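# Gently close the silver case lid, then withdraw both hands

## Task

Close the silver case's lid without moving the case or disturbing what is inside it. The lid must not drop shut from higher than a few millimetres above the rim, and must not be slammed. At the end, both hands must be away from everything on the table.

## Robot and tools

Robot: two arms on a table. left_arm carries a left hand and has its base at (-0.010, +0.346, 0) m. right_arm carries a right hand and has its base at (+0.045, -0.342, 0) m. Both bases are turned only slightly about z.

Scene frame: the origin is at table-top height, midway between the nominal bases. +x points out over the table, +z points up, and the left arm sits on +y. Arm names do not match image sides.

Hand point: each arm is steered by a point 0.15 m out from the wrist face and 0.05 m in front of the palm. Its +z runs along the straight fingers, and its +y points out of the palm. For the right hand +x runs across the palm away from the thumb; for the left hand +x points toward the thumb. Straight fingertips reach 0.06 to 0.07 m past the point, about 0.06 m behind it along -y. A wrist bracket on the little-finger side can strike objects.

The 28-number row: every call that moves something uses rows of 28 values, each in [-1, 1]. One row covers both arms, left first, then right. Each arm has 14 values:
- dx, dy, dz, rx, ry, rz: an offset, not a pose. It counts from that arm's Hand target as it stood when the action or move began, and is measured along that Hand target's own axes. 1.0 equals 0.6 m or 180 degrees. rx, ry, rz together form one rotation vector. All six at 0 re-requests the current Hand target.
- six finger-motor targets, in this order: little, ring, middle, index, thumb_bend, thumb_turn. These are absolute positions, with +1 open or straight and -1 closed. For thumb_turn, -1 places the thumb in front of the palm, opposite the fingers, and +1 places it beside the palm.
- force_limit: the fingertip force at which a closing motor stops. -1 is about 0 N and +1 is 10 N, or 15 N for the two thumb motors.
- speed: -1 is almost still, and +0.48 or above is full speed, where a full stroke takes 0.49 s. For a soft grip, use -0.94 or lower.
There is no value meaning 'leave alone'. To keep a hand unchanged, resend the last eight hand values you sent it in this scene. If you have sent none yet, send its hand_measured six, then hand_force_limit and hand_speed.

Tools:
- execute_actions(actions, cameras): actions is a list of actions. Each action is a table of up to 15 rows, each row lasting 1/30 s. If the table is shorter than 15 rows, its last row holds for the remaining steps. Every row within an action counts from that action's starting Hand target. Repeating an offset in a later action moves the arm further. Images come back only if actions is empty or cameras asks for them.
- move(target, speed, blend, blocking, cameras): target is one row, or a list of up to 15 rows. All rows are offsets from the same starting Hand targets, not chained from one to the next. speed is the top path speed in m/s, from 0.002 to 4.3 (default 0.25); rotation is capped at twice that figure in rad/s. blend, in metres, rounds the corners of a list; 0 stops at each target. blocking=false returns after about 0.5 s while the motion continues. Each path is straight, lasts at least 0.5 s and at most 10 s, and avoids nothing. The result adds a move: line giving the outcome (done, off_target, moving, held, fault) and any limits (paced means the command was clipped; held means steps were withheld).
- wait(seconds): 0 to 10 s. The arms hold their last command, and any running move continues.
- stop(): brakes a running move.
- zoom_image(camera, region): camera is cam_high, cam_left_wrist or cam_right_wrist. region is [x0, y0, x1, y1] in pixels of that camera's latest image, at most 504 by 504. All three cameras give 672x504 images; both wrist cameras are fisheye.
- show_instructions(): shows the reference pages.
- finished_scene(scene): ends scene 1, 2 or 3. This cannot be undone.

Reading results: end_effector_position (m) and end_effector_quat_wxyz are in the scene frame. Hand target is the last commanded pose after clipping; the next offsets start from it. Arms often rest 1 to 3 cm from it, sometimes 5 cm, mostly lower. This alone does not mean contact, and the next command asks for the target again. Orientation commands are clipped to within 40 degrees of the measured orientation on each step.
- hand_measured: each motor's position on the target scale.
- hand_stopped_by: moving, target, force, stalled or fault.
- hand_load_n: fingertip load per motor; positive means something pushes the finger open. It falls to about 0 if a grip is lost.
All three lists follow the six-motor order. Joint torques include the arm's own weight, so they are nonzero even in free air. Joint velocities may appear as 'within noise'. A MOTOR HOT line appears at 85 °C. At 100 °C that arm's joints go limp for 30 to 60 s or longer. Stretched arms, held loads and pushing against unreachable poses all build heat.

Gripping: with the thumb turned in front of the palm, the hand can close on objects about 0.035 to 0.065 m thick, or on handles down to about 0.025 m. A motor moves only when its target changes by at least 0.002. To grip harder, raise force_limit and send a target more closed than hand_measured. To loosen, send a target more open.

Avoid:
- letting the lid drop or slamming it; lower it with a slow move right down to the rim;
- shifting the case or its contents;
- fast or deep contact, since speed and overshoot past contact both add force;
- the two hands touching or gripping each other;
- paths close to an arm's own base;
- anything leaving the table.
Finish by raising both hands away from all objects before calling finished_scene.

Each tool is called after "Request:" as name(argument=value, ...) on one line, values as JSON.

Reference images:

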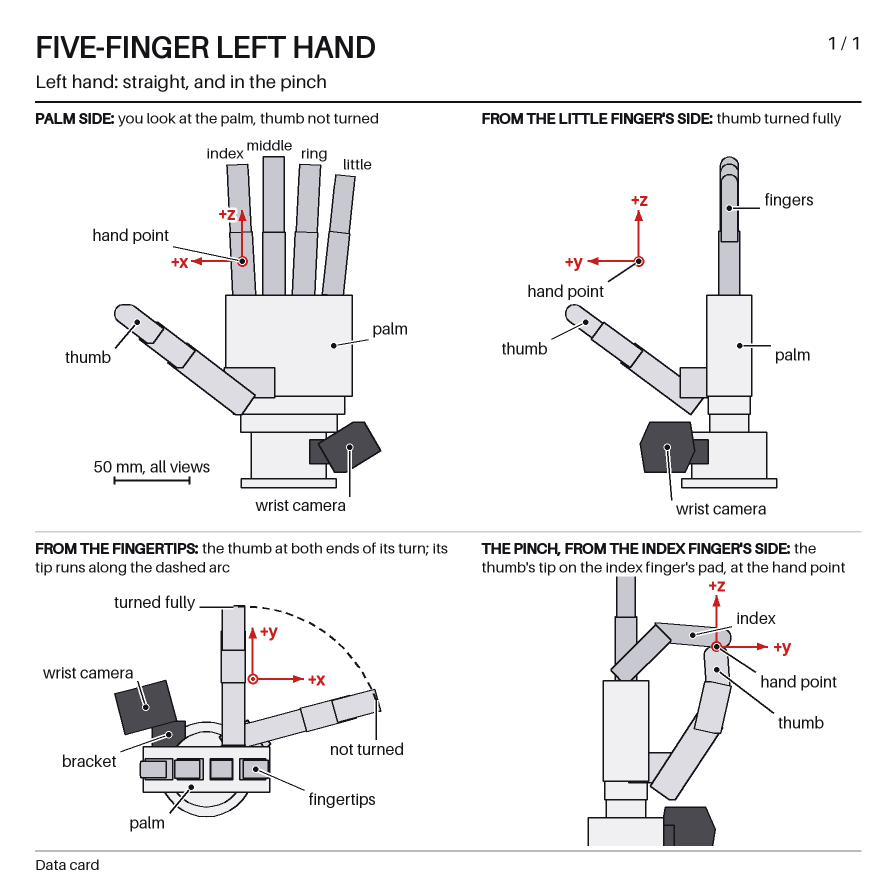

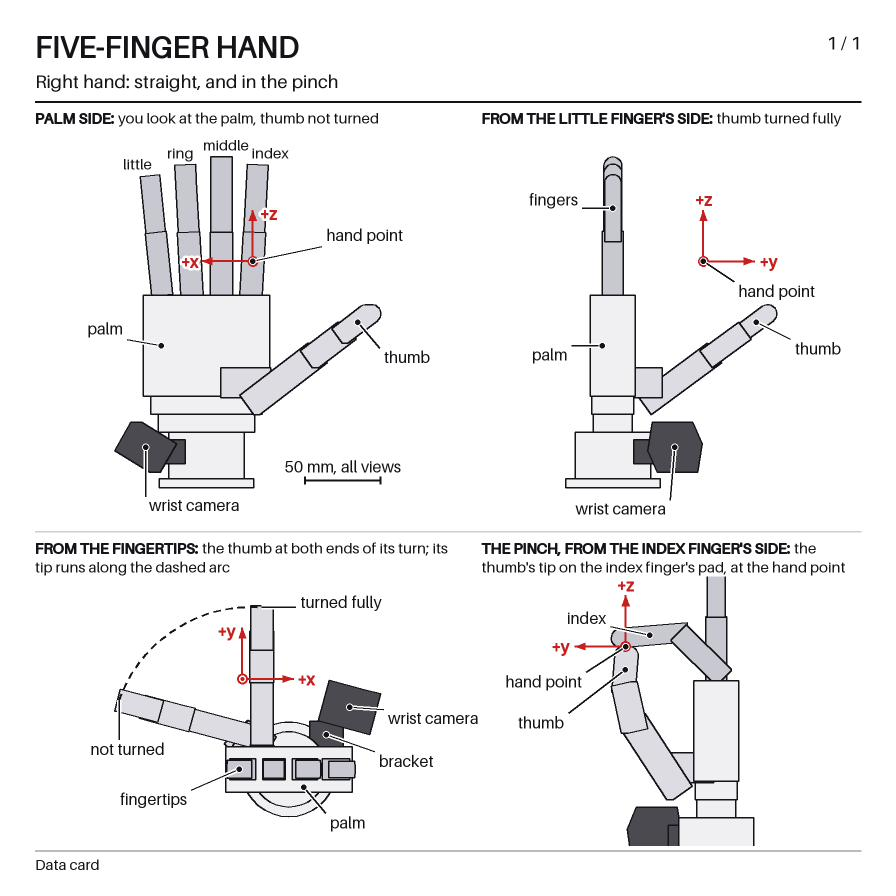

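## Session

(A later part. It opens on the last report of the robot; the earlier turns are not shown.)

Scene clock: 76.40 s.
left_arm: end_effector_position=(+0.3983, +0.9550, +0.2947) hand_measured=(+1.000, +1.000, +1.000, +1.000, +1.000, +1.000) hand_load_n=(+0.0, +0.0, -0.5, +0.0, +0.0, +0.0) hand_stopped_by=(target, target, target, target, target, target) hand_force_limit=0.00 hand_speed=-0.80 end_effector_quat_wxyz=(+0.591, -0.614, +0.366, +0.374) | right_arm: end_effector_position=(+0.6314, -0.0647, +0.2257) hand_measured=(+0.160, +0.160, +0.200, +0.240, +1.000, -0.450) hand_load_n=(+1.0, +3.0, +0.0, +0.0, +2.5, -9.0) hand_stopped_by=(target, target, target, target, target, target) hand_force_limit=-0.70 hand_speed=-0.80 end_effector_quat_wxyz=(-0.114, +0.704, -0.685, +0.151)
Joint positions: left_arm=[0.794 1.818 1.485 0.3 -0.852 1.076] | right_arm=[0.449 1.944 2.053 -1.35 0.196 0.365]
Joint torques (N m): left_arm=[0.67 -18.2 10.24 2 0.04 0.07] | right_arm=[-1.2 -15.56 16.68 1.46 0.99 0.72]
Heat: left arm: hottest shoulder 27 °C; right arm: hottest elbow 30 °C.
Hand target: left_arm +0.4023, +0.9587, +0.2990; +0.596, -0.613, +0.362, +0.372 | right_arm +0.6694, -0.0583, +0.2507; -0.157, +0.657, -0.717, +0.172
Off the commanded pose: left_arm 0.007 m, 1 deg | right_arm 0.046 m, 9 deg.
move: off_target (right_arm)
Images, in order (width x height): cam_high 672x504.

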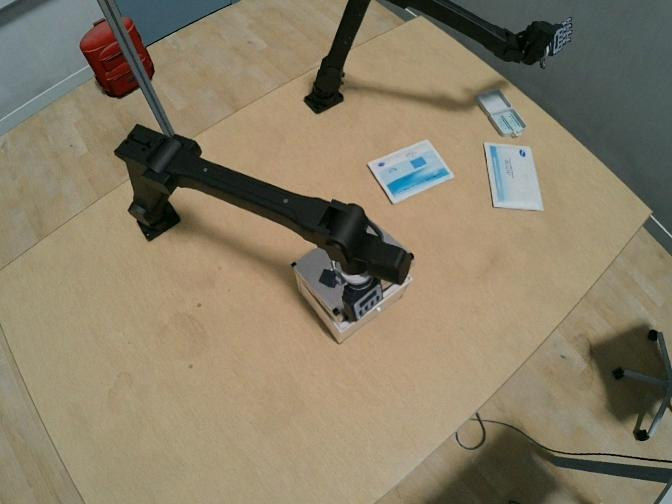

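Request:
move(target=[0,0,0,0,0,0,1,1,1,1,1,1,0,-0.8,-0.0015,0.0025,0.0437,-0.061,0,0,0.16,0.16,0.2,0.24,1,-0.54,-0.7,-0.8], cameras=["cam_high","cam_right_wrist","cam_left_wrist"], speed=0.03)

Request:
zoom_image(camera="cam_high", region=[280, 210, 420, 350])

Scene clock: 83.10 s.
left_arm: end_effector_position=(+0.3983, +0.9550, +0.2947) hand_measured=(+1.000, +1.000, +1.000, +1.000, +1.000, +1.000) hand_load_n=(+0.0, +0.0, +0.0, +0.0, +0.0, +0.0) hand_stopped_by=(target, target, target, target, target, target) hand_force_limit=0.00 hand_speed=-0.80 end_effector_quat_wxyz=(+0.591, -0.614, +0.366, +0.374) | right_arm: end_effector_position=(+0.6716, -0.0581, +0.2170) hand_measured=(+0.160, +0.160, +0.200, +0.240, +1.000, -0.540) hand_load_n=(+0.0, +0.5, +0.5, +0.0, +0.0, +0.0) hand_stopped_by=(target, target, target, target, target, target) hand_force_limit=-0.70 hand_speed=-0.80 end_effector_quat_wxyz=(-0.084, +0.675, -0.726, +0.100)
Joint positions: left_arm=[0.794 1.818 1.485 0.3 -0.852 1.076] | right_arm=[0.409 2.18 2.419 -1.58 0.127 0.443]
Joint torques (N m): left_arm=[0.91 -18.49 10.13 1.99 -0.02 0.1] | right_arm=[-0.26 -17.79 13.75 -0.25 -0.07 0.01]
Heat: left arm: hottest shoulder 27 °C; right arm: hottest elbow 31 °C.
Hand target: left_arm +0.4023, +0.9587, +0.2990; +0.596, -0.613, +0.362, +0.372 | right_arm +0.6799, -0.0583, +0.2267; -0.094, +0.669, -0.730, +0.102
Off the commanded pose: left_arm 0.007 m, 1 deg | right_arm 0.013 m, 1 deg.
move: off_target (right_arm)

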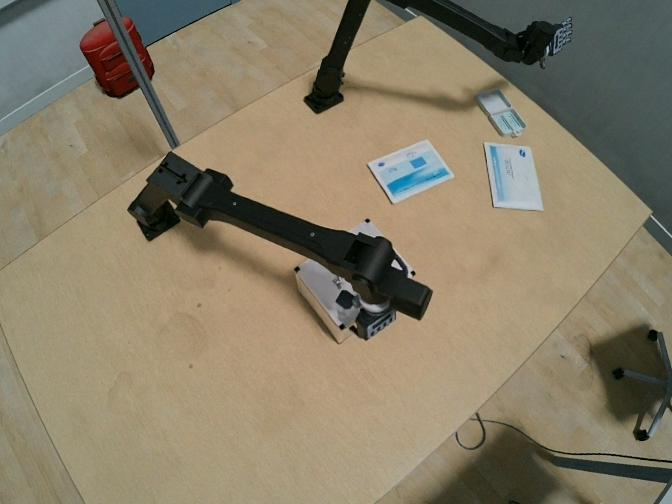

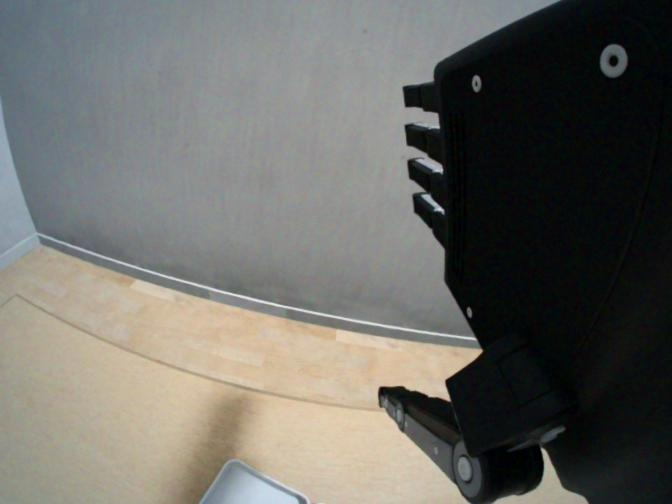

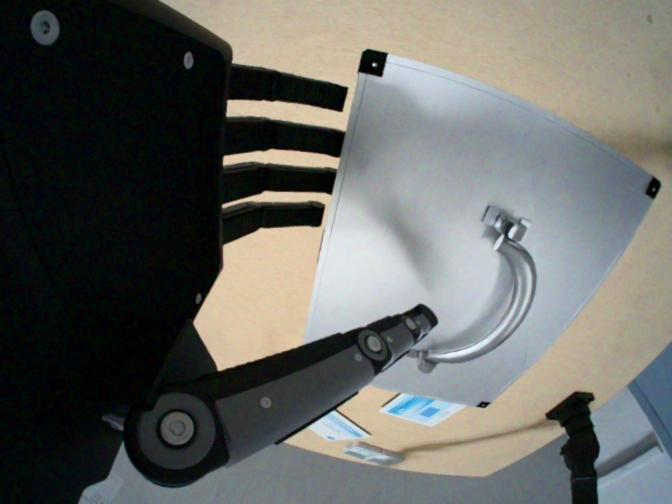

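Scaled by 3.600 from the camera's 672x504 image, which has a finer 960x720 frame.

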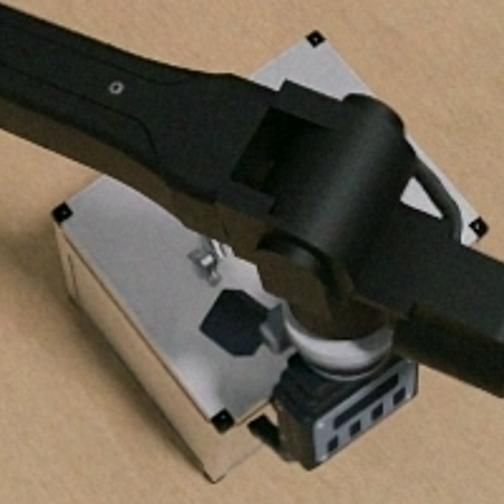

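Request:
move(target=[[0,0,0,0,0,0,1,1,1,1,1,1,0,-0.8,-0.003,-0.086,-0.183,0,0,0,0.16,0.16,0.2,0.24,1,-0.54,-0.7,-0.8],[0,0,0,0,0,0,1,1,1,1,1,1,0,-0.8,0.513,0.003,-0.434,0,0,0,0.16,0.16,0.2,0.24,1,-0.54,-0.7,-0.8]], cameras=["cam_high","cam_right_wrist"], speed=0.2, blend=0.03)

Request:
zoom_image(camera="cam_high", region=[270, 200, 430, 360])

Scene clock: 86.93 s.
left_arm: end_effector_position=(+0.3983, +0.9550, +0.2947) hand_measured=(+1.000, +1.000, +1.000, +1.000, +1.000, +1.000) hand_load_n=(+0.0, +0.0, +0.0, +0.0, +0.0, +0.0) hand_stopped_by=(target, target, target, target, target, target) hand_force_limit=0.00 hand_speed=-0.80 end_effector_quat_wxyz=(+0.591, -0.614, +0.366, +0.374) | right_arm: end_effector_position=(+0.5850, -0.3597, +0.4773) hand_measured=(+0.160, +0.160, +0.200, +0.240, +1.000, -0.540) hand_load_n=(+0.0, +0.0, +0.0, +0.0, +0.0, +0.0) hand_stopped_by=(target, target, target, target, target, target) hand_force_limit=-0.70 hand_speed=-0.80 end_effector_quat_wxyz=(+0.199, -0.638, +0.718, -0.197)
Joint positions: left_arm=[0.794 1.818 1.485 0.3 -0.852 1.076] | right_arm=[-0.076 1.732 2.417 -1.688 -0.025 0.025]
Joint torques (N m): left_arm=[0.91 -18.32 10.09 2.13 0.05 0.05] | right_arm=[0.67 -12.75 7.51 0.2 0.09 -0.15]
Heat: left arm: hottest shoulder 27 °C; right arm: hottest elbow 31 °C.
Hand target: left_arm +0.4023, +0.9587, +0.2990; +0.596, -0.613, +0.362, +0.372 | right_arm +0.5799, -0.3584, +0.4766; +0.094, -0.669, +0.730, -0.102
Off the commanded pose: left_arm 0.007 m, 1 deg | right_arm 0.005 m, 17 deg.
joint sent to its limit (right arm) — joint 4 (wrist pitch), lower limit. The joint targets are off in orientation, not in position.
move: off_target (right_arm)
Images, in order (width x height): cam_high 672x504, cam_right_wrist 672x504.

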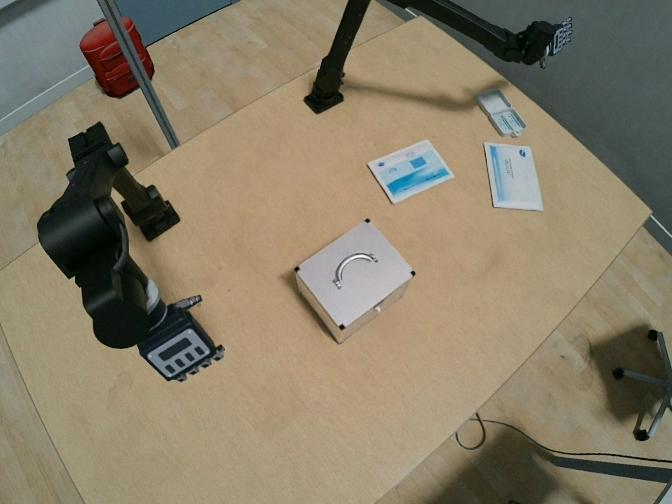

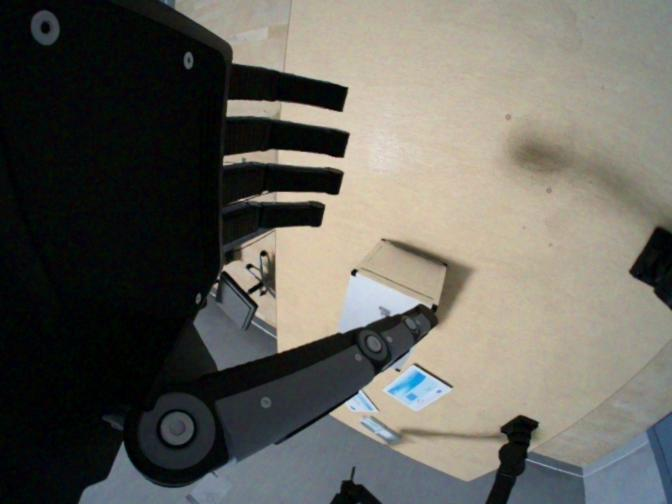

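Scaled by 3.150 from the camera's 672x504 image, which has a finer 960x720 frame.

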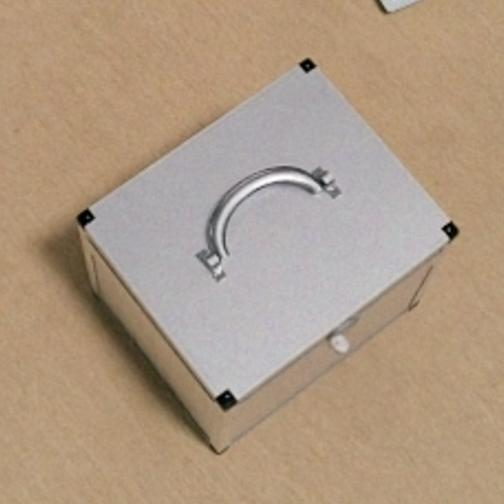

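Request:
finished_scene(scene=1)

The scene is finished: the task was done.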